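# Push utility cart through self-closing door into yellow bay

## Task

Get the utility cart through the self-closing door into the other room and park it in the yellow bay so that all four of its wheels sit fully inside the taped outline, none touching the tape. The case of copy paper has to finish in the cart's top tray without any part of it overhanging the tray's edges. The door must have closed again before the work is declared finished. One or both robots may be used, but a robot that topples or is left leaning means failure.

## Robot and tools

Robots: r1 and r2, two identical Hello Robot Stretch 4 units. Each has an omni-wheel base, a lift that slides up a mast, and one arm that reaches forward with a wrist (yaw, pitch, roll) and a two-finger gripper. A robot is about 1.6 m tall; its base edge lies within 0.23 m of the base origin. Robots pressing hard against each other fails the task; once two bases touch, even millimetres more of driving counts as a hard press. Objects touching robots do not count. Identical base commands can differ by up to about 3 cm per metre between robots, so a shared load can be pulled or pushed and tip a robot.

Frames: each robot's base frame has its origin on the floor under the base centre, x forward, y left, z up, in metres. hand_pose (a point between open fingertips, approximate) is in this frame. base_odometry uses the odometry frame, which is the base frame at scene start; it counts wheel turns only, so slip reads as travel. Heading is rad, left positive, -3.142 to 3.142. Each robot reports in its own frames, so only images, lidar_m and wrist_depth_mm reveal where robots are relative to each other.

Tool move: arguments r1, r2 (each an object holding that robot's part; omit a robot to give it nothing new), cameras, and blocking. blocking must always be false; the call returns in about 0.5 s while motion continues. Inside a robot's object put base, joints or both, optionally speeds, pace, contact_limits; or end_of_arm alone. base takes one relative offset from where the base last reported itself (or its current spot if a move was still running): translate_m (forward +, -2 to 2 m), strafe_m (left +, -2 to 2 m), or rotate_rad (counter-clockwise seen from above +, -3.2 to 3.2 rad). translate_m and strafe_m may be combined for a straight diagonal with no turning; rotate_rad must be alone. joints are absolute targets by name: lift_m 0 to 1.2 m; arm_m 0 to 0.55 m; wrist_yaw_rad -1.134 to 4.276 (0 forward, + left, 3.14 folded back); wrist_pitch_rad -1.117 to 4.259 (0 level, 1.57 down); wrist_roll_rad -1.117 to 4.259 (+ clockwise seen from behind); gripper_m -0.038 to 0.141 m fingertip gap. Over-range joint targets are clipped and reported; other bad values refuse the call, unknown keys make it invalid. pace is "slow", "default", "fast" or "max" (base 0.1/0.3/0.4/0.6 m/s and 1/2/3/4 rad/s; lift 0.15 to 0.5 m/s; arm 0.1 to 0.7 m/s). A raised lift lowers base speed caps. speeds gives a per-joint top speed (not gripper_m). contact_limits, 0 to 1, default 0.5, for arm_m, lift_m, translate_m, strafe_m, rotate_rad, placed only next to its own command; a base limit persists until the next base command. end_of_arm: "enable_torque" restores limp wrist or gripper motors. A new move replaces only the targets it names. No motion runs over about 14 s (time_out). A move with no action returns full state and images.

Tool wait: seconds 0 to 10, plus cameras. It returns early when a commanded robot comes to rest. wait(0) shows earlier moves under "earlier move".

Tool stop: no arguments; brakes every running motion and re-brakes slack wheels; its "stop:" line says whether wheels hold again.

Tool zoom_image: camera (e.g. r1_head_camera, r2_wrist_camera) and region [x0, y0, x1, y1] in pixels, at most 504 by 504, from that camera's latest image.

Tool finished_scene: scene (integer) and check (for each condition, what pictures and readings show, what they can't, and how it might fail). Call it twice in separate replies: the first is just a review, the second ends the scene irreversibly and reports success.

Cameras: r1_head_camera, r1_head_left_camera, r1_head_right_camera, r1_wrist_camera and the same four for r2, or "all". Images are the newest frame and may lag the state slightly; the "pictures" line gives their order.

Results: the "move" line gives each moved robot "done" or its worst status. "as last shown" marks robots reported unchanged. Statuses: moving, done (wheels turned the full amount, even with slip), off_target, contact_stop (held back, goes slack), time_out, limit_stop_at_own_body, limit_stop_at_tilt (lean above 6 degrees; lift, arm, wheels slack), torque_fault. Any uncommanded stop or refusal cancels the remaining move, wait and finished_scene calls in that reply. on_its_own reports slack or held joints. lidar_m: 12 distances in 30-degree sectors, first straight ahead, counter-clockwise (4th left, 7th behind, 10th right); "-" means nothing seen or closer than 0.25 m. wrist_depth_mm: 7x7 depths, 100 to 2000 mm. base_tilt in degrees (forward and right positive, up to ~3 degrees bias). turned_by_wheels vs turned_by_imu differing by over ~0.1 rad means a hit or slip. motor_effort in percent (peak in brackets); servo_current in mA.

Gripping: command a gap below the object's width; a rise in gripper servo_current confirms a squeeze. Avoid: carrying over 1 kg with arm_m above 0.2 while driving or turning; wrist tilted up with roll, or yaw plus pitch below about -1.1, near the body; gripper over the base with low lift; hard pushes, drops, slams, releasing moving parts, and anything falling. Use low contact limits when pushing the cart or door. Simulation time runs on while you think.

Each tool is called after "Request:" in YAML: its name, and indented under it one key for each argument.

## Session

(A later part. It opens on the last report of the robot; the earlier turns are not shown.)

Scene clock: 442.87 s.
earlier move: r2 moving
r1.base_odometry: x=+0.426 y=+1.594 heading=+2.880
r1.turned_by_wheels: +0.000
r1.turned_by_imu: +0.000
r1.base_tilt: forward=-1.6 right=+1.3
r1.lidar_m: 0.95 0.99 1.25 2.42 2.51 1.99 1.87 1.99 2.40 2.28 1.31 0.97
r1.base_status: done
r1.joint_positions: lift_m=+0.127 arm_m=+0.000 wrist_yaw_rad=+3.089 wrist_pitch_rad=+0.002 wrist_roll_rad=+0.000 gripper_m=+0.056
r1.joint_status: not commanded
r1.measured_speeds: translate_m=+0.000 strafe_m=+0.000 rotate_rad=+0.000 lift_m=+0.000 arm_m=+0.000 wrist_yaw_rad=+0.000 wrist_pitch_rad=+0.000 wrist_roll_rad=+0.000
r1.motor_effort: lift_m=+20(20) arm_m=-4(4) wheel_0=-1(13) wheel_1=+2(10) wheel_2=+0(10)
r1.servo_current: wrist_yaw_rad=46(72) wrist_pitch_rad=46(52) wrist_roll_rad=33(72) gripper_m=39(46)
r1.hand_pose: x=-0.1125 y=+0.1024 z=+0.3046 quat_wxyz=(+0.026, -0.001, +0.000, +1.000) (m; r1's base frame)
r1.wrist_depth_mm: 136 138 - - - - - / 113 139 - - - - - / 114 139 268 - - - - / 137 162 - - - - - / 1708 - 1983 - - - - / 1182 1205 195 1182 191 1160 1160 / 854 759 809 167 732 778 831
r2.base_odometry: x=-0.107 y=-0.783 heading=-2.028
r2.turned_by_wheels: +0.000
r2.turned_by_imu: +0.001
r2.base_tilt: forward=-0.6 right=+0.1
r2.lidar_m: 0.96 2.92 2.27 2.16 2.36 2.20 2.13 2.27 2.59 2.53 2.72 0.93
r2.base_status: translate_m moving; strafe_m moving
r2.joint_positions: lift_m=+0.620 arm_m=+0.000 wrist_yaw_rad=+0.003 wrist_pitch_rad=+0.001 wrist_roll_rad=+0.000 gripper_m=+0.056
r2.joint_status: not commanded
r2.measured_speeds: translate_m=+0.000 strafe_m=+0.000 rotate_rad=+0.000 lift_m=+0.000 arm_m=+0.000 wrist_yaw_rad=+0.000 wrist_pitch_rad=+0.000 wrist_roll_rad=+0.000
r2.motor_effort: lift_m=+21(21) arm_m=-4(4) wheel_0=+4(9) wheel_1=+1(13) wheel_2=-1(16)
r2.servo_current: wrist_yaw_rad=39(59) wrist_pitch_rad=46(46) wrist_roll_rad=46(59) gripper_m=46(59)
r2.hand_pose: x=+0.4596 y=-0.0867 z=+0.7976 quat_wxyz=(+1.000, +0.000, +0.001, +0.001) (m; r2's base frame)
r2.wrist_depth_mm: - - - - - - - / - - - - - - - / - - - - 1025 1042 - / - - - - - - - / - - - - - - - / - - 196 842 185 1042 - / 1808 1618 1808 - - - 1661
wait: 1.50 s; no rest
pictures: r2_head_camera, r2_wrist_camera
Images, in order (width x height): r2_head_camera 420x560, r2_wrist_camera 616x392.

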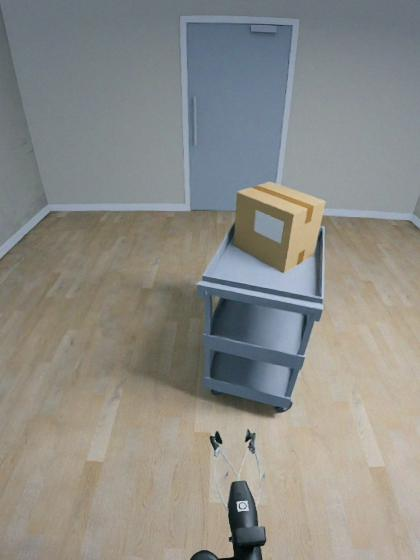

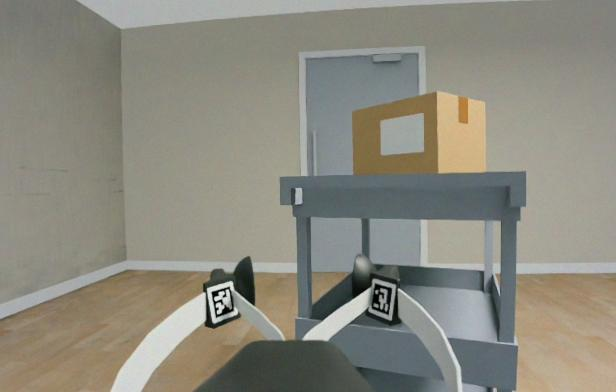

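Request:
zoom_image:
  camera: "r2_head_camera"
  region: [180, 170, 340, 300]

Request:
zoom_image:
  camera: "r2_head_camera"
  region: [190, 290, 330, 420]

Request:
zoom_image:
  camera: "r2_wrist_camera"
  region: [270, 80, 540, 390]

Scaled by 3.150 from the camera's 420x560 image, which has a finer 1200x1600 frame.

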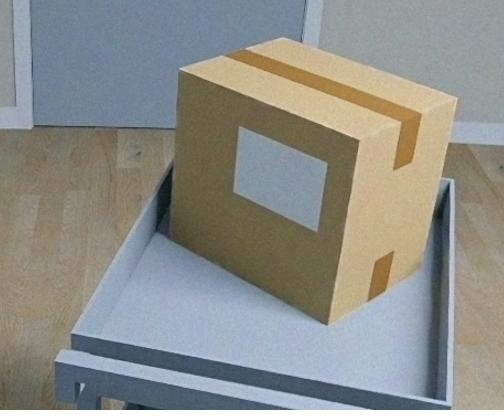

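Scaled by 3.600 from the camera's 420x560 image, which has a finer 1200x1600 frame.

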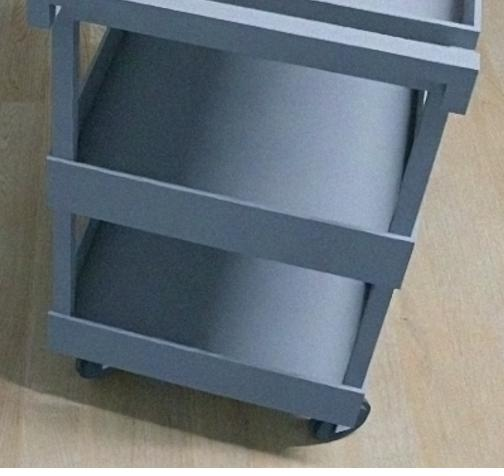

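Scaled by 1.626.

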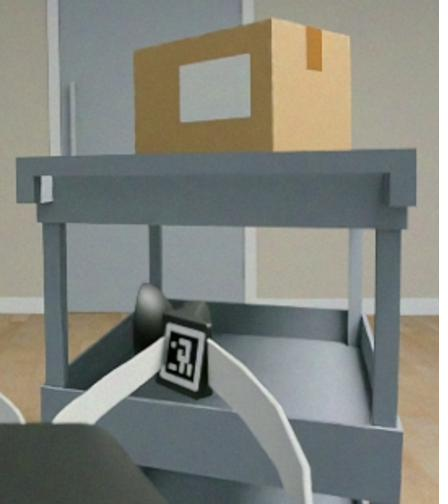

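Request:
move:
  r1: {"base": {"rotate_rad": -1.57}, "pace": "fast"}
  r2: {"base": {"rotate_rad": -0.35}, "pace": "default"}
  blocking: false
  cameras: []

Request:
wait:
  seconds: 1
  cameras: ["r2_head_camera", "r2_wrist_camera", "r2_head_right_camera"]

Request:
wait:
  seconds: 1
  cameras: ["r1_head_camera", "r1_head_left_camera"]

Scene clock: 504.03 s.
earlier move: r2 done
move: r1 moving; r2 moving
r1.base_odometry: x=+0.426 y=+1.594 heading=+2.501
r1.turned_by_wheels: -0.379
r1.turned_by_imu: -0.380
r1.base_tilt: forward=-1.6 right=+1.3
r1.lidar_m: 0.97 0.95 1.04 1.43 2.41 2.44 1.94 1.90 2.04 2.31 2.25 1.16
r1.base_status: rotate_rad moving
r1.joint_positions: lift_m=+0.127 arm_m=+0.000 wrist_yaw_rad=+3.089 wrist_pitch_rad=+0.002 wrist_roll_rad=+0.000 gripper_m=+0.056
r1.joint_status: not commanded
r1.measured_speeds: translate_m=+0.000 strafe_m=+0.001 rotate_rad=-1.463 lift_m=+0.000 arm_m=+0.000 wrist_yaw_rad=+0.000 wrist_pitch_rad=+0.000 wrist_roll_rad=+0.000
r1.motor_effort: lift_m=+20(20) arm_m=-4(4) wheel_0=+8(11) wheel_1=+8(10) wheel_2=+8(9)
r1.servo_current: wrist_yaw_rad=39(59) wrist_pitch_rad=46(46) wrist_roll_rad=46(52) gripper_m=33(46)
r1.hand_pose: x=-0.1125 y=+0.1024 z=+0.3046 quat_wxyz=(+0.026, -0.001, +0.000, +1.000) (m; r1's base frame)
r1.wrist_depth_mm: 136 138 - - - - - / 113 139 - - - - - / 117 139 268 - - - - / 137 162 - - - - - / 1661 - - - - - - / 1182 1182 193 1182 191 1160 1229 / 842 750 759 167 750 768 768
r2.base_odometry: x=-0.107 y=-0.783 heading=-2.267
r2.turned_by_wheels: -0.238
r2.turned_by_imu: -0.231
r2.base_tilt: forward=-0.7 right=+0.1
r2.lidar_m: 0.94 3.69 2.45 2.18 2.22 2.36 2.13 2.16 2.67 2.53 2.54 3.17
r2.base_status: rotate_rad moving
r2.joint_positions: lift_m=+0.620 arm_m=+0.000 wrist_yaw_rad=+0.003 wrist_pitch_rad=+0.001 wrist_roll_rad=+0.000 gripper_m=+0.056
r2.joint_status: not commanded
r2.measured_speeds: translate_m=-0.003 strafe_m=+0.001 rotate_rad=-0.705 lift_m=+0.000 arm_m=+0.000 wrist_yaw_rad=+0.000 wrist_pitch_rad=+0.000 wrist_roll_rad=+0.000
r2.motor_effort: lift_m=+21(21) arm_m=-4(4) wheel_0=+4(11) wheel_1=+6(11) wheel_2=+4(12)
r2.servo_current: wrist_yaw_rad=39(52) wrist_pitch_rad=39(46) wrist_roll_rad=39(52) gripper_m=52(52)
r2.hand_pose: x=+0.4596 y=-0.0867 z=+0.7976 quat_wxyz=(+1.000, +0.000, +0.001, +0.001) (m; r2's base frame)
r2.wrist_depth_mm: - - - - - - - / - - - - - - - / - - - 1025 - - - / - - - - - - - / - - - - - - - / - - 193 - 186 - - / 1808 1537 1537 - - 1661 1708
pictures: none
No camera images: "cameras" was empty.

Scene clock: 504.70 s.
earlier move: r1 moving; r2 done
r1.base_odometry: x=+0.426 y=+1.593 heading=+1.425
r1.turned_by_wheels: -1.076
r1.turned_by_imu: -1.082
r1.base_tilt: forward=-1.6 right=+1.3
r1.lidar_m: 2.26 1.18 0.98 0.96 1.04 1.41 2.42 2.50 1.93 1.89 2.03 2.31
r1.base_status: rotate_rad moving
r1.joint_positions: lift_m=+0.127 arm_m=+0.000 wrist_yaw_rad=+3.089 wrist_pitch_rad=+0.002 wrist_roll_rad=+0.000 gripper_m=+0.056
r1.joint_status: not commanded
r1.measured_speeds: translate_m=-0.001 strafe_m=-0.001 rotate_rad=-0.877 lift_m=+0.000 arm_m=+0.000 wrist_yaw_rad=+0.000 wrist_pitch_rad=+0.000 wrist_roll_rad=+0.000
r1.motor_effort: lift_m=+20(20) arm_m=-4(4) wheel_0=+2(11) wheel_1=+2(10) wheel_2=+1(9)
r1.servo_current: wrist_yaw_rad=39(65) wrist_pitch_rad=39(52) wrist_roll_rad=39(59) gripper_m=33(46)
r1.hand_pose: x=-0.1125 y=+0.1024 z=+0.3046 quat_wxyz=(+0.026, -0.001, +0.000, +1.000) (m; r1's base frame)
r1.wrist_depth_mm: 136 138 - - - - - / 113 139 - - - - - / 117 140 273 - - - - / 137 161 - - - - - / 1983 - - - - 1863 - / 1308 1336 193 1205 191 1160 1042 / 831 750 750 166 741 768 809
r2.base_odometry: x=-0.107 y=-0.783 heading=-2.378
r2.turned_by_wheels: -0.111
r2.turned_by_imu: -0.108
r2.base_tilt: forward=-0.7 right=+0.1
r2.lidar_m: 0.92 0.98 2.61 2.19 2.17 2.52 2.14 2.14 2.45 2.55 2.50 2.95
r2.base_status: done
r2.joint_positions: lift_m=+0.620 arm_m=+0.000 wrist_yaw_rad=+0.003 wrist_pitch_rad=+0.001 wrist_roll_rad=+0.000 gripper_m=+0.056
r2.joint_status: not commanded
r2.measured_speeds: translate_m=+0.000 strafe_m=+0.000 rotate_rad=+0.000 lift_m=+0.000 arm_m=+0.000 wrist_yaw_rad=+0.000 wrist_pitch_rad=+0.000 wrist_roll_rad=+0.000
r2.motor_effort: lift_m=+21(21) arm_m=-5(5) wheel_0=+2(11) wheel_1=+2(11) wheel_2=+6(12)
r2.servo_current: wrist_yaw_rad=46(59) wrist_pitch_rad=39(46) wrist_roll_rad=39(52) gripper_m=52(52)
r2.hand_pose: x=+0.4595 y=-0.0867 z=+0.7976 quat_wxyz=(+1.000, +0.000, +0.001, +0.001) (m; r2's base frame)
r2.wrist_depth_mm: - - - - - - - / - - - - - - - / - - 1098 1138 - - - / - - - 1160 - - - / - - - - - - - / - - 191 778 189 - - / 1808 1576 - - - 1661 1708
wait: 0.67 of 1 s (r2 has come to rest)
pictures: r2_head_camera, r2_head_right_camera, r2_wrist_camera
Images, in order (width x height): r2_head_camera 420x560, r2_head_right_camera 420x672, r2_wrist_camera 616x392.

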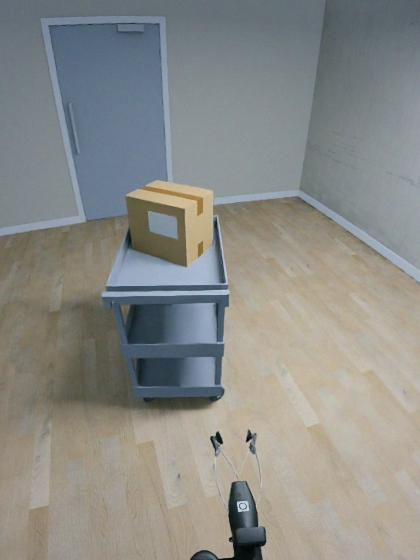

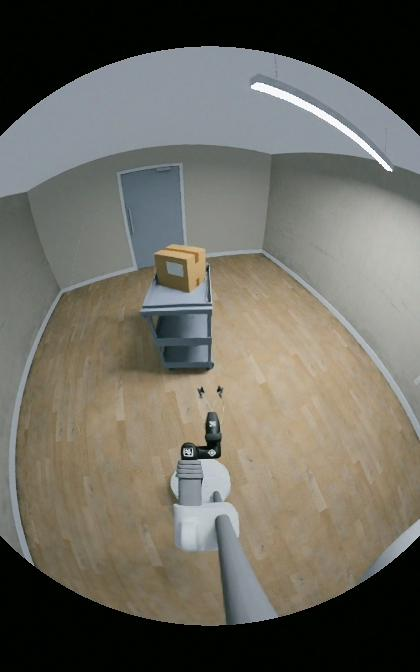

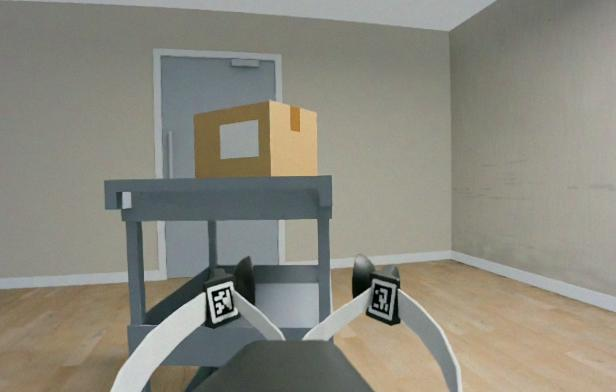

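Scene clock: 505.27 s.
earlier move: r1 done
r1.base_odometry: x=+0.426 y=+1.593 heading=+1.310
r1.turned_by_wheels: -0.115
r1.turned_by_imu: -0.116
r1.base_tilt: forward=-1.6 right=+1.3
r1.lidar_m: 2.29 1.31 1.00 0.96 1.01 1.24 2.43 2.52 2.00 1.89 1.95 2.32
r1.base_status: done
r1.joint_positions: lift_m=+0.127 arm_m=+0.000 wrist_yaw_rad=+3.089 wrist_pitch_rad=+0.002 wrist_roll_rad=+0.000 gripper_m=+0.056
r1.joint_status: not commanded
r1.measured_speeds: translate_m=+0.000 strafe_m=+0.000 rotate_rad=+0.000 lift_m=+0.000 arm_m=+0.000 wrist_yaw_rad=+0.000 wrist_pitch_rad=+0.000 wrist_roll_rad=+0.000
r1.motor_effort: lift_m=+20(20) arm_m=-4(4) wheel_0=+1(11) wheel_1=+2(10) wheel_2=-1(9)
r1.servo_current: wrist_yaw_rad=46(65) wrist_pitch_rad=39(52) wrist_roll_rad=59(59) gripper_m=46(46)
r1.hand_pose: x=-0.1125 y=+0.1024 z=+0.3046 quat_wxyz=(+0.026, -0.001, +0.000, +1.000) (m; r1's base frame)
r1.wrist_depth_mm: 136 138 - - - - - / 113 139 - - - - - / 117 140 273 - - - - / 137 161 - - - - - / 1921 - - - - - - / 1281 1308 195 1182 191 1160 960 / 842 741 759 166 741 778 798
r2.base_odometry: x=-0.107 y=-0.783 heading=-2.378
r2.turned_by_wheels: +0.000
r2.turned_by_imu: +0.000
r2.base_tilt: forward=-0.7 right=+0.1
r2.lidar_m: 0.91 0.98 2.58 2.20 2.19 2.52 2.13 2.14 2.44 2.53 2.53 2.93
r2.base_status: done
r2.joint_positions: lift_m=+0.620 arm_m=+0.000 wrist_yaw_rad=+0.003 wrist_pitch_rad=+0.001 wrist_roll_rad=+0.000 gripper_m=+0.056
r2.joint_status: not commanded
r2.measured_speeds: translate_m=+0.000 strafe_m=+0.000 rotate_rad=+0.000 lift_m=+0.000 arm_m=+0.000 wrist_yaw_rad=+0.000 wrist_pitch_rad=+0.000 wrist_roll_rad=+0.000
r2.motor_effort: lift_m=+21(21) arm_m=-4(5) wheel_0=+2(11) wheel_1=+2(11) wheel_2=+6(12)
r2.servo_current: wrist_yaw_rad=52(65) wrist_pitch_rad=39(46) wrist_roll_rad=46(52) gripper_m=52(59)
r2.hand_pose: x=+0.4595 y=-0.0867 z=+0.7976 quat_wxyz=(+1.000, +0.000, +0.001, +0.001) (m; r2's base frame)
r2.wrist_depth_mm: - - - - - - - / - - - - - - - / - - 1098 1138 - - - / - - - 1138 - - - / - - - - - - - / - - 191 778 189 - - / 1808 1661 - - - 1661 1661
wait: 0.57 of 1 s (r1 has come to rest)
pictures: r1_head_camera, r1_head_left_camera
Images, in order (width x height): r1_head_camera 420x560, r1_head_left_camera 420x672.

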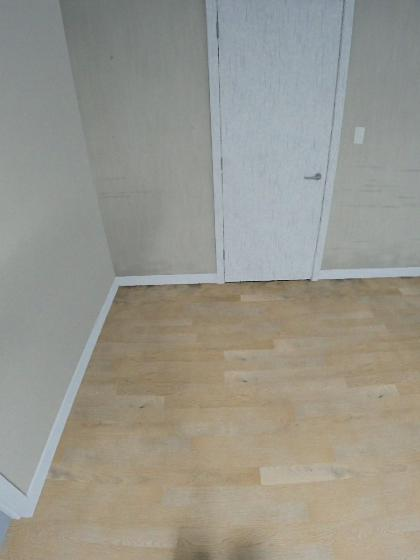

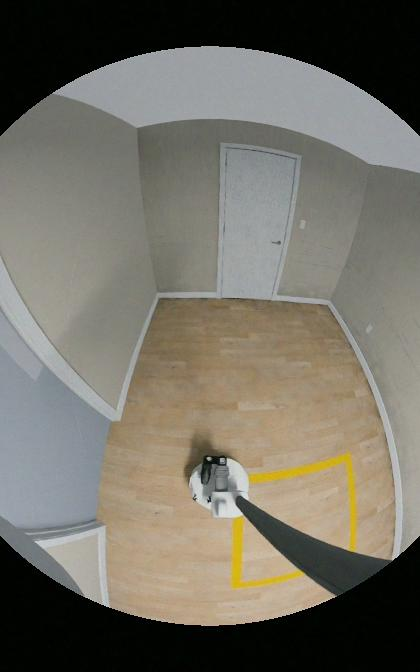

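Request:
move:
  r1: {"base": {"translate_m": 0.06, "strafe_m": 0.66}, "pace": "fast"}
  r2: {"base": {"strafe_m": 0.20}, "joints": {"lift_m": 0.10, "wrist_yaw_rad": -0.065}, "pace": "fast"}
  blocking: false
  cameras: []

Request:
wait:
  seconds: 3
  cameras: ["r1_head_left_camera", "r1_head_camera", "r2_wrist_camera", "r2_head_camera"]

Scene clock: 599.37 s.
move: r1 moving; r2 moving
r1.base_odometry: x=+0.375 y=+1.613 heading=+1.310
r1.turned_by_wheels: +0.000
r1.turned_by_imu: +0.000
r1.base_tilt: forward=-1.6 right=+1.3
r1.lidar_m: 2.27 1.21 0.93 0.89 0.94 1.18 2.42 2.53 2.03 1.91 2.01 2.37
r1.base_status: translate_m moving; strafe_m moving
r1.joint_positions: lift_m=+0.127 arm_m=+0.000 wrist_yaw_rad=+3.089 wrist_pitch_rad=+0.002 wrist_roll_rad=+0.000 gripper_m=+0.056
r1.joint_status: not commanded
r1.measured_speeds: translate_m=+0.021 strafe_m=+0.215 rotate_rad=-0.003 lift_m=+0.000 arm_m=+0.000 wrist_yaw_rad=+0.000 wrist_pitch_rad=+0.000 wrist_roll_rad=+0.000
r1.motor_effort: lift_m=+20(20) arm_m=-4(4) wheel_0=-11(12) wheel_1=+11(13) wheel_2=-3(5)
r1.servo_current: wrist_yaw_rad=59(59) wrist_pitch_rad=46(46) wrist_roll_rad=52(65) gripper_m=46(46)
r1.hand_pose: x=-0.1125 y=+0.1024 z=+0.3046 quat_wxyz=(+0.026, -0.001, +0.000, +1.000) (m; r1's base frame)
r1.wrist_depth_mm: - 137 - - - - - / - 138 - - - - - / 111 138 210 - - - - / 128 141 - - - - - / 1661 - - - - - - / 1182 1205 195 1182 191 1160 960 / 842 750 759 156 741 778 831
r2.base_odometry: x=-0.067 y=-0.825 heading=-2.378
r2.turned_by_wheels: +0.000
r2.turned_by_imu: +0.001
r2.base_tilt: forward=-0.7 right=+0.1
r2.lidar_m: 0.92 0.98 2.52 2.12 2.14 2.50 2.14 2.14 2.49 2.58 2.57 3.00
r2.base_status: strafe_m moving
r2.joint_positions: lift_m=+0.557 arm_m=+0.000 wrist_yaw_rad=-0.062 wrist_pitch_rad=+0.001 wrist_roll_rad=+0.000 gripper_m=+0.056
r2.joint_status: lift_m moving; wrist_yaw_rad moving
r2.measured_speeds: translate_m=+0.000 strafe_m=+0.223 rotate_rad=-0.002 lift_m=-0.243 arm_m=+0.000 wrist_yaw_rad=+0.000 wrist_pitch_rad=+0.000 wrist_roll_rad=+0.000
r2.motor_effort: lift_m=+11(18) arm_m=-4(4) wheel_0=-15(15) wheel_1=+13(14) wheel_2=+0(4)
r2.servo_current: wrist_yaw_rad=59(98) wrist_pitch_rad=39(46) wrist_roll_rad=39(59) gripper_m=52(59)
r2.hand_pose: x=+0.4533 y=-0.1052 z=+0.7349 quat_wxyz=(+1.000, +0.000, +0.001, -0.031) (m; r2's base frame)
r2.wrist_depth_mm: - - - - - - - / - - - - - - - / - - 1060 - - - - / - - - - - - - / - - - - - - - / - - 189 170 189 - - / 1708 1499 - - - 1576 1576
pictures: none
No camera images: "cameras" was empty.

Scene clock: 601.27 s.
earlier move: r1 moving; r2 done
r1.base_odometry: x=-0.190 y=+1.820 heading=+1.310
r1.turned_by_wheels: +0.000
r1.turned_by_imu: +0.004
r1.base_tilt: forward=-1.6 right=+1.2
r1.lidar_m: 1.08 0.43 0.32 0.30 0.33 0.45 0.95 2.60 2.68 2.55 2.64 2.28
r1.base_status: translate_m moving; strafe_m moving
r1.joint_positions: lift_m=+0.127 arm_m=+0.000 wrist_yaw_rad=+3.089 wrist_pitch_rad=+0.002 wrist_roll_rad=+0.000 gripper_m=+0.056
r1.joint_status: not commanded
r1.measured_speeds: translate_m=+0.006 strafe_m=+0.078 rotate_rad=-0.006 lift_m=+0.000 arm_m=+0.000 wrist_yaw_rad=+0.000 wrist_pitch_rad=+0.000 wrist_roll_rad=+0.000
r1.motor_effort: lift_m=+20(20) arm_m=-4(4) wheel_0=+0(13) wheel_1=+0(13) wheel_2=-2(5)
r1.servo_current: wrist_yaw_rad=65(72) wrist_pitch_rad=46(52) wrist_roll_rad=39(65) gripper_m=46(46)
r1.hand_pose: x=-0.1125 y=+0.1024 z=+0.3046 quat_wxyz=(+0.026, -0.001, +0.000, +1.000) (m; r1's base frame)
r1.wrist_depth_mm: 136 138 - - 768 439 336 / 113 139 - - 778 442 340 / 118 140 273 - 778 442 343 / 137 161 - - 778 449 343 / 1983 - - 1921 759 449 329 / 1182 1205 194 1118 189 455 343 / 854 750 750 155 640 379 329
r2.base_odometry: x=+0.031 y=-0.928 heading=-2.378
r2.turned_by_wheels: +0.000
r2.turned_by_imu: +0.000
r2.base_tilt: forward=-0.7 right=+0.1
r2.lidar_m: 0.94 3.56 2.39 1.99 2.00 2.37 2.20 2.16 2.53 2.72 2.74 0.97
r2.base_status: done
r2.joint_positions: lift_m=+0.100 arm_m=+0.000 wrist_yaw_rad=-0.062 wrist_pitch_rad=+0.001 wrist_roll_rad=+0.000 gripper_m=+0.056
r2.joint_status: all done
r2.measured_speeds: translate_m=+0.000 strafe_m=+0.000 rotate_rad=+0.000 lift_m=+0.000 arm_m=+0.000 wrist_yaw_rad=+0.000 wrist_pitch_rad=+0.000 wrist_roll_rad=+0.000
r2.motor_effort: lift_m=+15(18) arm_m=-4(4) wheel_0=+1(15) wheel_1=-2(14) wheel_2=+0(4)
r2.servo_current: wrist_yaw_rad=46(98) wrist_pitch_rad=39(46) wrist_roll_rad=59(65) gripper_m=52(59)
r2.hand_pose: x=+0.4533 y=-0.1052 z=+0.2781 quat_wxyz=(+1.000, +0.000, +0.001, -0.031) (m; r2's base frame)
r2.wrist_depth_mm: - - 1182 - - - - / - - - - - - - / - - - - - - - / - - - - - - - / 1756 1756 778 - 1366 1661 1576 / 976 960 196 960 189 1008 917 / 699 627 715 - - 647 634
wait: 1.90 of 3 s (r2 has come to rest)
pictures: r1_head_camera, r1_head_left_camera, r2_head_camera, r2_wrist_camera
Images, in order (width x height): r1_head_camera 420x560, r1_head_left_camera 420x672, r2_head_camera 420x560, r2_wrist_camera 616x392.

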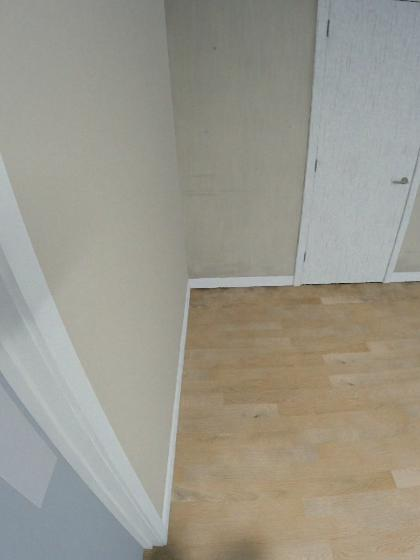

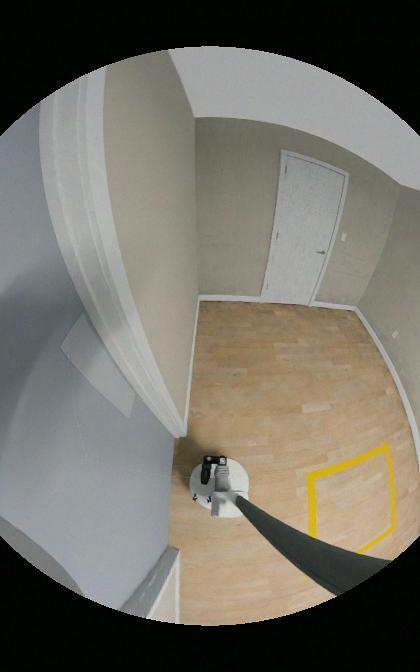

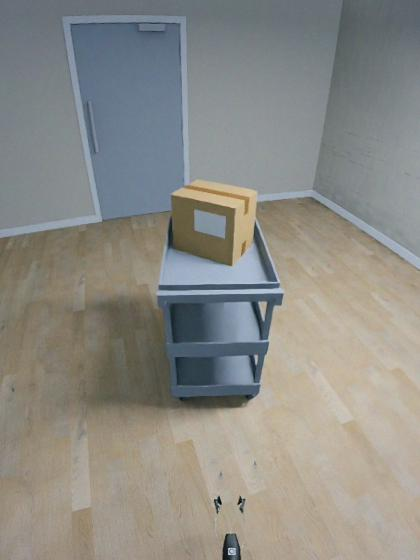

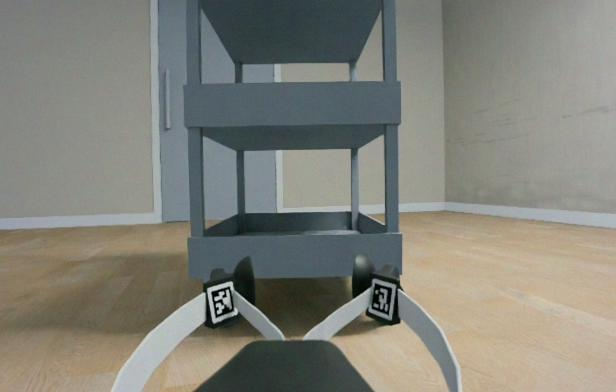

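Request:
zoom_image:
  camera: "r2_wrist_camera"
  region: [170, 225, 430, 392]

Request:
zoom_image:
  camera: "r2_head_camera"
  region: [140, 170, 300, 310]

Request:
zoom_image:
  camera: "r1_head_left_camera"
  region: [100, 400, 310, 640]

Scaled by 1.938.

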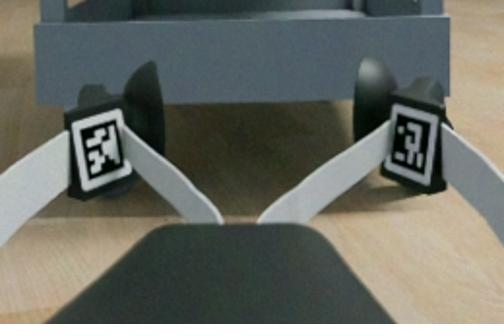

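Scaled by 3.150 from the camera's 420x560 image, which has a finer 1200x1600 frame.

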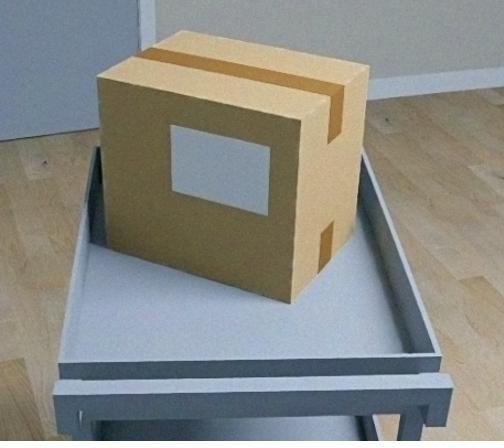

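Scaled by 2.100 from the camera's 420x672 image, which has a finer 600x960 frame.

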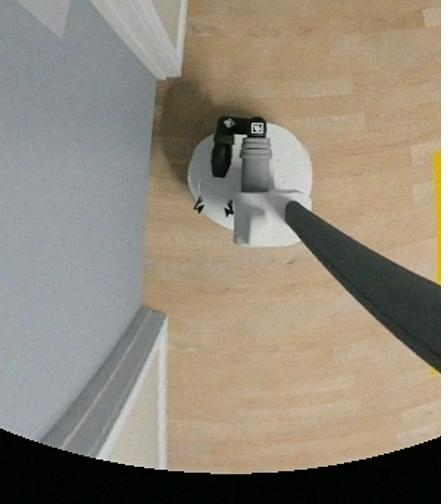

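Request:
move:
  r1: {"base": {"strafe_m": 0.60}, "pace": "slow", "contact_limits": {"strafe_m": 0.7}}
  r2: {"joints": {"lift_m": 0.0, "gripper_m": 0.135}, "pace": "fast"}
  blocking: false
  cameras: []

Request:
wait:
  seconds: 1.0
  cameras: ["r2_wrist_camera"]

Request:
wait:
  seconds: 1.0
  cameras: ["r1_head_left_camera"]

Scene clock: 620.13 s.
earlier move: r1 done
move: r1 moving; r2 limit_stop_at_own_body
r1.base_odometry: x=-0.210 y=+1.825 heading=+1.310
r1.turned_by_wheels: +0.000
r1.turned_by_imu: +0.000
r1.base_tilt: forward=-1.5 right=+1.3
r1.lidar_m: 0.99 0.41 0.29 0.28 0.28 0.45 0.89 2.60 2.69 2.58 2.65 2.28
r1.base_status: strafe_m moving
r1.joint_positions: lift_m=+0.127 arm_m=+0.000 wrist_yaw_rad=+3.089 wrist_pitch_rad=+0.002 wrist_roll_rad=+0.000 gripper_m=+0.056
r1.joint_status: not commanded
r1.measured_speeds: translate_m=+0.000 strafe_m=+0.056 rotate_rad=+0.003 lift_m=+0.000 arm_m=+0.000 wrist_yaw_rad=+0.000 wrist_pitch_rad=+0.000 wrist_roll_rad=+0.000
r1.motor_effort: lift_m=+20(20) arm_m=-4(4) wheel_0=-5(9) wheel_1=+5(8) wheel_2=+1(2)
r1.servo_current: wrist_yaw_rad=46(65) wrist_pitch_rad=39(52) wrist_roll_rad=46(59) gripper_m=39(39)
r1.contact_limits: strafe_m 0.7
r1.hand_pose: x=-0.1125 y=+0.1024 z=+0.3046 quat_wxyz=(+0.026, -0.001, +0.000, +1.000) (m; r1's base frame)
r1.wrist_depth_mm: 136 138 - - 759 404 309 / 113 139 - - 691 404 310 / 118 140 272 - 699 407 300 / 137 162 - - 699 413 314 / 1983 - - 1464 707 410 301 / 1182 1160 195 1098 191 410 300 / 842 759 750 167 181 345 314
r2.base_odometry: x=+0.031 y=-0.928 heading=-2.378
r2.turned_by_wheels: +0.000
r2.turned_by_imu: +0.000
r2.base_tilt: forward=-0.7 right=+0.1
r2.lidar_m: 0.92 3.55 2.35 2.01 1.97 2.34 2.19 2.19 2.54 2.70 2.73 0.98
r2.base_status: not commanded
r2.joint_positions: lift_m=+0.067 arm_m=+0.000 wrist_yaw_rad=-0.062 wrist_pitch_rad=+0.001 wrist_roll_rad=+0.000 gripper_m=+0.075
r2.joint_status: lift_m limit_stop_at_own_body; gripper_m moving
r2.measured_speeds: translate_m=+0.000 strafe_m=+0.000 rotate_rad=+0.000 lift_m=+0.000 arm_m=+0.000 wrist_yaw_rad=+0.000 wrist_pitch_rad=+0.000 wrist_roll_rad=+0.000
r2.on_its_own: lift_m is slack since a limit_stop_at_own_body (your +0.000 is given up); arm_m is slack since a limit_stop_at_own_body
r2.motor_effort: lift_m=+18(18) arm_m=-3(4) wheel_0=+1(1) wheel_1=-2(2) wheel_2=+0(0)
r2.servo_current: wrist_yaw_rad=46(52) wrist_pitch_rad=39(39) wrist_roll_rad=52(52) gripper_m=91(91)
r2.hand_pose: x=+0.4533 y=-0.1052 z=+0.2447 quat_wxyz=(+1.000, +0.000, +0.001, -0.031) (m; r2's base frame)
r2.wrist_depth_mm: - - - - - - - / - - - - - - - / - - - - - - - / - - - - - - - / 1618 1618 788 1229 1336 1499 1430 / 878 891 191 946 191 917 820 / 640 603 603 - 634 580 603
pictures: none
No camera images: "cameras" was empty.

not run: a stop that you did not command came earlier in this reply.

not run: a stop that you did not command came earlier in this reply.

Request:
wait:
  seconds: 0.5
  cameras: ["r2_wrist_camera", "r1_head_left_camera"]

Request:
zoom_image:
  camera: "r2_wrist_camera"
  region: [170, 200, 430, 392]

Scene clock: 623.00 s.
earlier move: r1 moving; r2 limit_stop_at_own_body
r1.base_odometry: x=-0.479 y=+1.897 heading=+1.311
r1.turned_by_wheels: +0.001
r1.turned_by_imu: +0.002
r1.base_tilt: forward=-1.6 right=+1.3
r1.lidar_m: 0.33 0.36 0.25 0.25 0.28 0.25 0.40 2.61 2.98 2.82 2.93 2.36
r1.base_status: strafe_m moving
r1.joint_positions: lift_m=+0.127 arm_m=+0.000 wrist_yaw_rad=+3.089 wrist_pitch_rad=+0.002 wrist_roll_rad=+0.000 gripper_m=+0.056
r1.joint_status: not commanded
r1.measured_speeds: translate_m=-0.001 strafe_m=+0.100 rotate_rad=+0.005 lift_m=+0.000 arm_m=+0.000 wrist_yaw_rad=+0.000 wrist_pitch_rad=+0.000 wrist_roll_rad=+0.000
r1.motor_effort: lift_m=+20(20) arm_m=-4(4) wheel_0=-14(21) wheel_1=+20(23) wheel_2=+3(4)
r1.servo_current: wrist_yaw_rad=52(65) wrist_pitch_rad=33(52) wrist_roll_rad=52(72) gripper_m=39(52)
r1.contact_limits: strafe_m 0.7
r1.hand_pose: x=-0.1125 y=+0.1024 z=+0.3046 quat_wxyz=(+0.026, -0.001, +0.000, +1.000) (m; r1's base frame)
r1.wrist_depth_mm: 136 138 732 427 259 195 - / 111 138 732 427 263 189 - / 115 139 258 427 264 189 157 / 137 152 741 433 265 190 157 / 1921 - 759 433 265 191 157 / 1182 1182 193 442 197 191 163 / 842 750 750 156 253 175 -
r2.base_odometry: x=+0.031 y=-0.928 heading=-2.378
r2.turned_by_wheels: +0.000
r2.turned_by_imu: +0.000
r2.base_tilt: forward=-0.6 right=+0.1
r2.lidar_m: 0.93 3.33 2.36 2.00 2.01 2.36 2.19 2.20 2.54 2.74 2.72 0.99
r2.base_status: not commanded
r2.joint_positions: lift_m=+0.067 arm_m=+0.000 wrist_yaw_rad=-0.062 wrist_pitch_rad=+0.001 wrist_roll_rad=+0.000 gripper_m=+0.135
r2.joint_status: lift_m limit_stop_at_own_body (moved -0.033 of -0.100); the others done
r2.measured_speeds: translate_m=+0.000 strafe_m=+0.000 rotate_rad=+0.000 lift_m=+0.000 arm_m=+0.000 wrist_yaw_rad=+0.000 wrist_pitch_rad=+0.000 wrist_roll_rad=+0.000
r2.on_its_own: lift_m is slack since a limit_stop_at_own_body (your +0.000 is given up); arm_m is slack since a limit_stop_at_own_body
r2.motor_effort: lift_m=+19(19) arm_m=-3(4) wheel_0=+1(2) wheel_1=-1(2) wheel_2=+0(0)
r2.servo_current: wrist_yaw_rad=46(59) wrist_pitch_rad=39(46) wrist_roll_rad=33(65) gripper_m=52(124)
r2.hand_pose: x=+0.4533 y=-0.1052 z=+0.2447 quat_wxyz=(+1.000, +0.000, +0.001, -0.031) (m; r2's base frame)
r2.wrist_depth_mm: - - - - - - - / - - - - - - - / - - - - - - - / - - - - - - - / 1576 1618 798 1336 1182 1537 1430 / 878 732 741 866 723 715 798 / 634 609 640 - 640 591 597
wait: 0.00 of 0.5 s (r2 has come to rest)
pictures: r1_head_left_camera, r2_wrist_camera
Images, in order (width x height): r1_head_left_camera 420x672, r2_wrist_camera 616x392.

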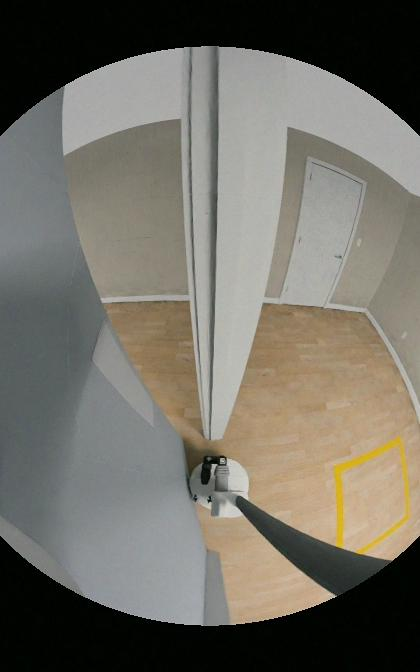

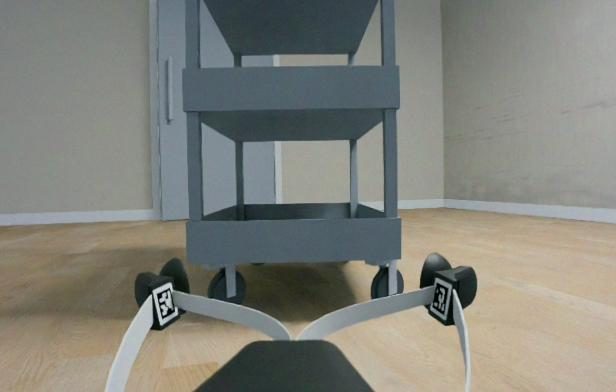

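Scaled by 1.938.

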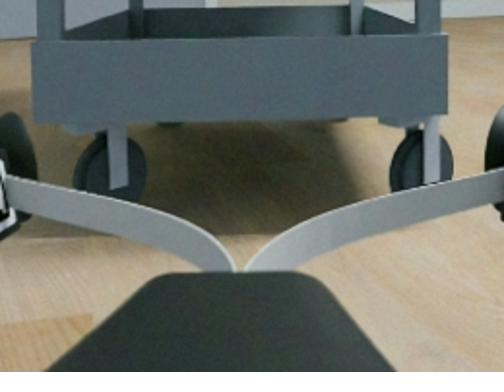

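Request:
move:
  r2: {"base": {"translate_m": 0.36, "strafe_m": 0.02}, "joints": {"lift_m": 0.645, "wrist_roll_rad": 1.57}, "pace": "default"}
  blocking: false
  cameras: ["r1_head_left_camera", "r1_head_right_camera", "r1_head_camera"]

Scene clock: 663.70 s.
earlier move: r1 done
move: r2 moving
r1.base_odometry: x=-0.775 y=+1.976 heading=+1.310
r1.turned_by_wheels: -0.001
r1.turned_by_imu: +0.002
r1.base_tilt: forward=-1.5 right=+1.3
r1.lidar_m: 0.81 2.29 0.36 0.25 - 0.25 0.25 0.49 3.29 3.14 3.21 0.41
r1.base_status: done
r1.joint_positions: lift_m=+0.127 arm_m=+0.000 wrist_yaw_rad=+3.089 wrist_pitch_rad=+0.002 wrist_roll_rad=+0.000 gripper_m=+0.056
r1.joint_status: not commanded
r1.measured_speeds: translate_m=+0.000 strafe_m=+0.000 rotate_rad=+0.000 lift_m=+0.000 arm_m=+0.000 wrist_yaw_rad=+0.000 wrist_pitch_rad=+0.000 wrist_roll_rad=+0.000
r1.motor_effort: lift_m=+20(20) arm_m=-4(4) wheel_0=-14(15) wheel_1=+10(10) wheel_2=+7(7)
r1.servo_current: wrist_yaw_rad=39(59) wrist_pitch_rad=33(46) wrist_roll_rad=59(59) gripper_m=39(46)
r1.contact_limits: strafe_m 0.7
r1.hand_pose: x=-0.1125 y=+0.1024 z=+0.3046 quat_wxyz=(+0.026, -0.001, +0.000, +1.000) (m; r1's base frame)
r1.wrist_depth_mm: 136 138 387 300 246 211 185 / 111 138 373 300 247 208 186 / 115 139 345 303 247 209 186 / 137 152 362 304 248 208 187 / 723 525 392 303 249 209 187 / 976 530 190 304 196 210 188 / 732 159 382 143 244 196 187
r2.base_odometry: x=+0.010 y=-0.951 heading=-2.378
r2.turned_by_wheels: +0.000
r2.turned_by_imu: +0.001
r2.base_tilt: forward=-0.7 right=+0.0
r2.lidar_m: 0.90 3.59 2.37 2.02 1.97 2.37 2.21 2.22 2.60 2.74 2.72 0.97
r2.base_status: translate_m moving; strafe_m moving
r2.joint_positions: lift_m=+0.105 arm_m=+0.000 wrist_yaw_rad=-0.062 wrist_pitch_rad=+0.001 wrist_roll_rad=+0.589 gripper_m=+0.135
r2.joint_status: lift_m moving; wrist_roll_rad moving
r2.measured_speeds: translate_m=+0.122 strafe_m=+0.005 rotate_rad=+0.001 lift_m=+0.146 arm_m=+0.000 wrist_yaw_rad=+0.000 wrist_pitch_rad=+0.000 wrist_roll_rad=+1.820
r2.on_its_own: arm_m is slack since a limit_stop_at_own_body
r2.motor_effort: lift_m=+22(24) arm_m=-4(4) wheel_0=+7(9) wheel_1=+7(9) wheel_2=-12(12)
r2.servo_current: wrist_yaw_rad=46(59) wrist_pitch_rad=46(46) wrist_roll_rad=65(111) gripper_m=52(59)
r2.hand_pose: x=+0.4533 y=-0.1052 z=+0.2824 quat_wxyz=(+0.956, +0.290, -0.008, -0.030) (m; r2's base frame)
r2.wrist_depth_mm: - - - - - - - / - 976 - 750 - - - / - - 750 - - - 1308 / - - - - 1618 1182 831 / - - - 1336 976 788 621 / - - 198 750 640 535 492 / - 1808 1160 - 585 496 410
pictures: r1_head_camera, r1_head_left_camera, r1_head_right_camera
Images, in order (width x height): r1_head_camera 420x560, r1_head_left_camera 420x672, r1_head_right_camera 420x672.

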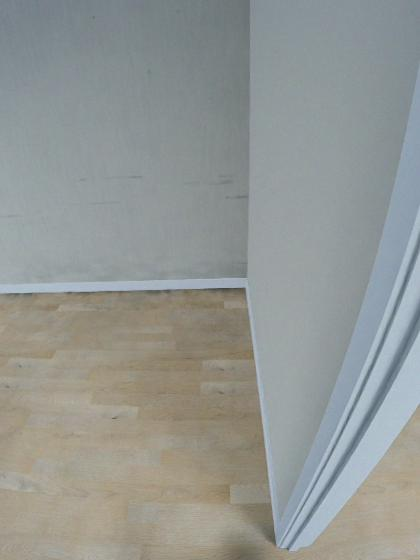

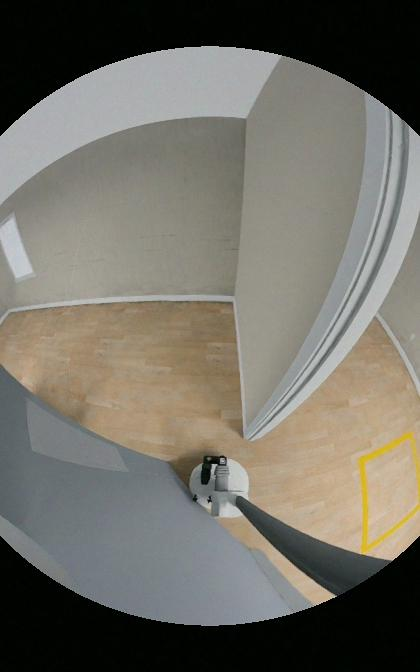

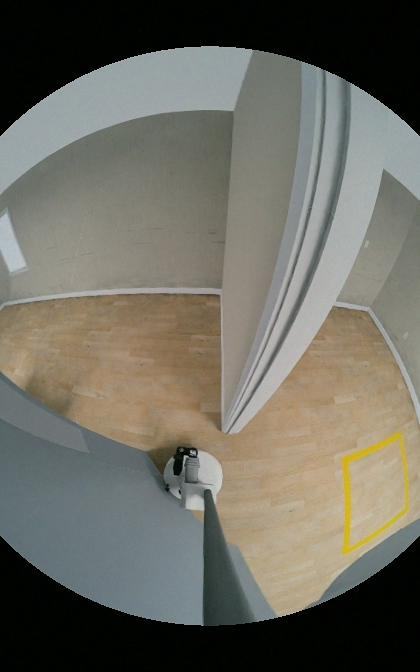

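Request:
move:
  blocking: false
  cameras: ["r2_wrist_camera", "r2_head_camera", "r1_head_camera", "r1_head_left_camera"]

Scene clock: 697.33 s.
earlier move: r2 done
r1.base_odometry: x=-0.775 y=+1.976 heading=+1.310
r1.turned_by_wheels: +0.000
r1.turned_by_imu: +0.000
r1.base_tilt: forward=-1.6 right=+1.3
r1.lidar_m: 0.78 2.30 0.38 0.25 - 0.25 0.26 0.48 3.29 3.15 3.25 0.38
r1.base_status: done
r1.joint_positions: lift_m=+0.127 arm_m=+0.000 wrist_yaw_rad=+3.089 wrist_pitch_rad=+0.002 wrist_roll_rad=+0.000 gripper_m=+0.056
r1.joint_status: not commanded
r1.measured_speeds: translate_m=+0.000 strafe_m=+0.000 rotate_rad=+0.000 lift_m=+0.000 arm_m=+0.000 wrist_yaw_rad=+0.000 wrist_pitch_rad=+0.000 wrist_roll_rad=+0.000
r1.motor_effort: lift_m=+20(20) arm_m=-4(4) wheel_0=-14(15) wheel_1=+10(10) wheel_2=+7(7)
r1.servo_current: wrist_yaw_rad=52(59) wrist_pitch_rad=39(52) wrist_roll_rad=26(72) gripper_m=46(46)
r1.contact_limits: strafe_m 0.7
r1.hand_pose: x=-0.1125 y=+0.1024 z=+0.3046 quat_wxyz=(+0.026, -0.001, +0.000, +1.000) (m; r1's base frame)
r1.wrist_depth_mm: 136 138 389 301 245 211 185 / 111 138 373 303 246 208 186 / 114 139 347 303 246 208 187 / 137 152 364 303 249 208 187 / 723 525 392 304 249 210 188 / 991 530 191 304 196 209 187 / 741 159 384 143 243 195 187
r2.base_odometry: x=-0.215 y=-1.191 heading=-2.378
r2.turned_by_wheels: +0.000
r2.turned_by_imu: +0.001
r2.base_tilt: forward=-0.7 right=+0.0
r2.lidar_m: 0.56 2.63 2.45 2.11 2.09 2.44 2.54 2.52 2.93 2.66 2.65 0.61
r2.base_status: done
r2.joint_positions: lift_m=+0.645 arm_m=+0.000 wrist_yaw_rad=-0.062 wrist_pitch_rad=+0.001 wrist_roll_rad=+1.568 gripper_m=+0.135
r2.joint_status: all done
r2.measured_speeds: translate_m=+0.000 strafe_m=+0.000 rotate_rad=+0.000 lift_m=+0.000 arm_m=+0.000 wrist_yaw_rad=+0.000 wrist_pitch_rad=+0.000 wrist_roll_rad=+0.000
r2.on_its_own: arm_m is slack since a limit_stop_at_own_body
r2.motor_effort: lift_m=+21(25) arm_m=-3(4) wheel_0=+2(10) wheel_1=+2(9) wheel_2=-3(15)
r2.servo_current: wrist_yaw_rad=52(65) wrist_pitch_rad=39(46) wrist_roll_rad=52(111) gripper_m=52(59)
r2.hand_pose: x=+0.4533 y=-0.1052 z=+0.8225 quat_wxyz=(+0.708, +0.706, -0.021, -0.023) (m; r2's base frame)
r2.wrist_depth_mm: - - - - - 1661 1060 / - - - 430 - 436 427 / - - - 424 - - 430 / - - 661 427 - - 424 / - - 699 424 - - 424 / - - 362 421 214 185 421 / - - - - - - 418
pictures: r1_head_camera, r1_head_left_camera, r2_head_camera, r2_wrist_camera
Images, in order (width x height): r1_head_camera 420x560, r1_head_left_camera 420x672, r2_head_camera 420x560, r2_wrist_camera 616x392.

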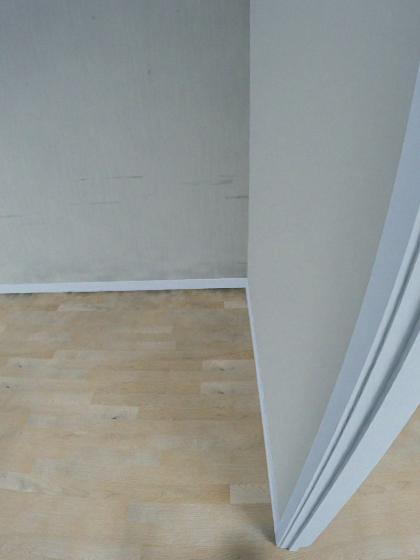

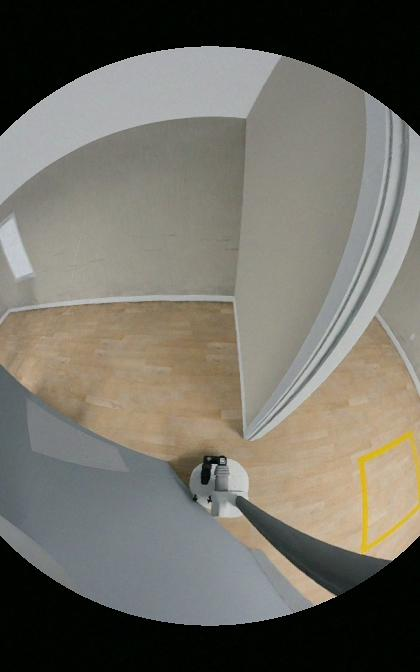

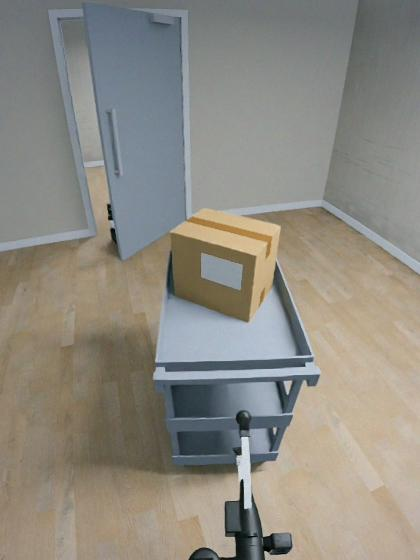

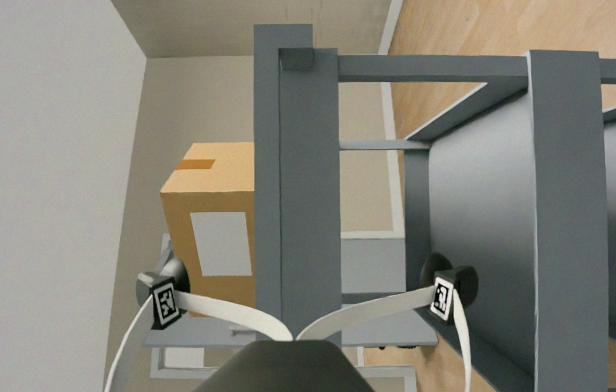

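Request:
zoom_image:
  camera: "r2_head_camera"
  region: [140, 330, 330, 480]

Request:
zoom_image:
  camera: "r2_wrist_camera"
  region: [200, 0, 420, 392]

Scaled by 2.653 from the camera's 420x560 image, which has a finer 1200x1600 frame.

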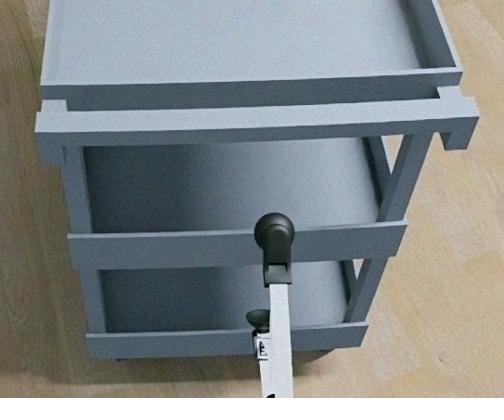

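Scaled by 1.286.

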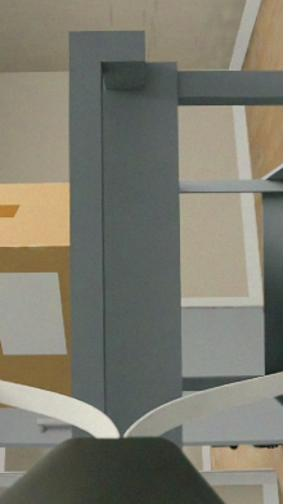

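Request:
move:
  blocking: false
  cameras: ["r2_wrist_camera"]
  r1: {"base": {"translate_m": -0.82, "strafe_m": 0.56}, "pace": "slow", "contact_limits": {"translate_m": 0.8, "strafe_m": 0.8}}
  r2: {"joints": {"lift_m": 0.685}}

Request:
wait:
  seconds: 1.5
  cameras: ["r2_wrist_camera", "r2_head_camera"]

r1: "contact_limits": translate_m and strafe_m are given together and make one move, which takes one limit: state it under one of them only
Scene clock: 773.13 s.
r1.base_odometry: x=-0.775 y=+1.976 heading=+1.310
r1.turned_by_wheels: +0.000
r1.turned_by_imu: +0.000
r1.base_tilt: forward=-1.6 right=+1.3
r1.lidar_m: 0.82 2.31 0.35 0.25 - 0.25 0.25 0.48 3.31 3.16 3.24 0.40
r1.base_status: done
r1.joint_positions: lift_m=+0.127 arm_m=+0.000 wrist_yaw_rad=+3.089 wrist_pitch_rad=+0.002 wrist_roll_rad=+0.000 gripper_m=+0.056
r1.joint_status: not commanded
r1.measured_speeds: translate_m=+0.000 strafe_m=+0.000 rotate_rad=+0.000 lift_m=+0.000 arm_m=+0.000 wrist_yaw_rad=+0.000 wrist_pitch_rad=+0.000 wrist_roll_rad=+0.000
r1.motor_effort: lift_m=+20(20) arm_m=-4(4) wheel_0=-14(15) wheel_1=+10(10) wheel_2=+7(7)
r1.servo_current: wrist_yaw_rad=46(59) wrist_pitch_rad=39(52) wrist_roll_rad=46(72) gripper_m=39(46)
r1.contact_limits: strafe_m 0.7
r1.hand_pose: x=-0.1125 y=+0.1024 z=+0.3046 quat_wxyz=(+0.026, -0.001, +0.000, +1.000) (m; r1's base frame)
r1.wrist_depth_mm: 136 139 387 301 246 211 185 / 111 139 370 301 246 208 187 / 114 139 345 301 247 209 187 / 137 152 359 303 249 209 187 / 723 525 392 306 249 209 188 / 991 530 191 304 196 210 188 / 750 159 379 144 241 195 187
r2.base_odometry: x=-0.215 y=-1.191 heading=-2.378
r2.turned_by_wheels: +0.000
r2.turned_by_imu: +0.000
r2.base_tilt: forward=-0.7 right=+0.1
r2.lidar_m: 0.58 2.65 2.47 2.10 2.06 2.40 2.55 2.54 2.93 2.66 2.63 0.60
r2.base_status: done
r2.joint_positions: lift_m=+0.645 arm_m=+0.000 wrist_yaw_rad=-0.062 wrist_pitch_rad=+0.001 wrist_roll_rad=+1.568 gripper_m=+0.135
r2.joint_status: all done
r2.measured_speeds: translate_m=+0.000 strafe_m=+0.000 rotate_rad=+0.000 lift_m=+0.000 arm_m=+0.000 wrist_yaw_rad=+0.000 wrist_pitch_rad=+0.000 wrist_roll_rad=+0.000
r2.on_its_own: arm_m is slack since a limit_stop_at_own_body
r2.motor_effort: lift_m=+21(25) arm_m=-3(4) wheel_0=+2(10) wheel_1=+2(9) wheel_2=-3(15)
r2.servo_current: wrist_yaw_rad=59(65) wrist_pitch_rad=39(46) wrist_roll_rad=65(111) gripper_m=59(59)
r2.hand_pose: x=+0.4533 y=-0.1052 z=+0.8225 quat_wxyz=(+0.708, +0.706, -0.021, -0.023) (m; r2's base frame)
r2.wrist_depth_mm: - - - - - 1661 1078 / - - - 427 - 436 427 / - - - 424 - - 427 / - - 661 424 - - 424 / - - 699 427 - - 424 / - - 362 424 213 186 421 / - - - - - 1921 421
pictures: none

not run: a call was refused earlier in this reply.


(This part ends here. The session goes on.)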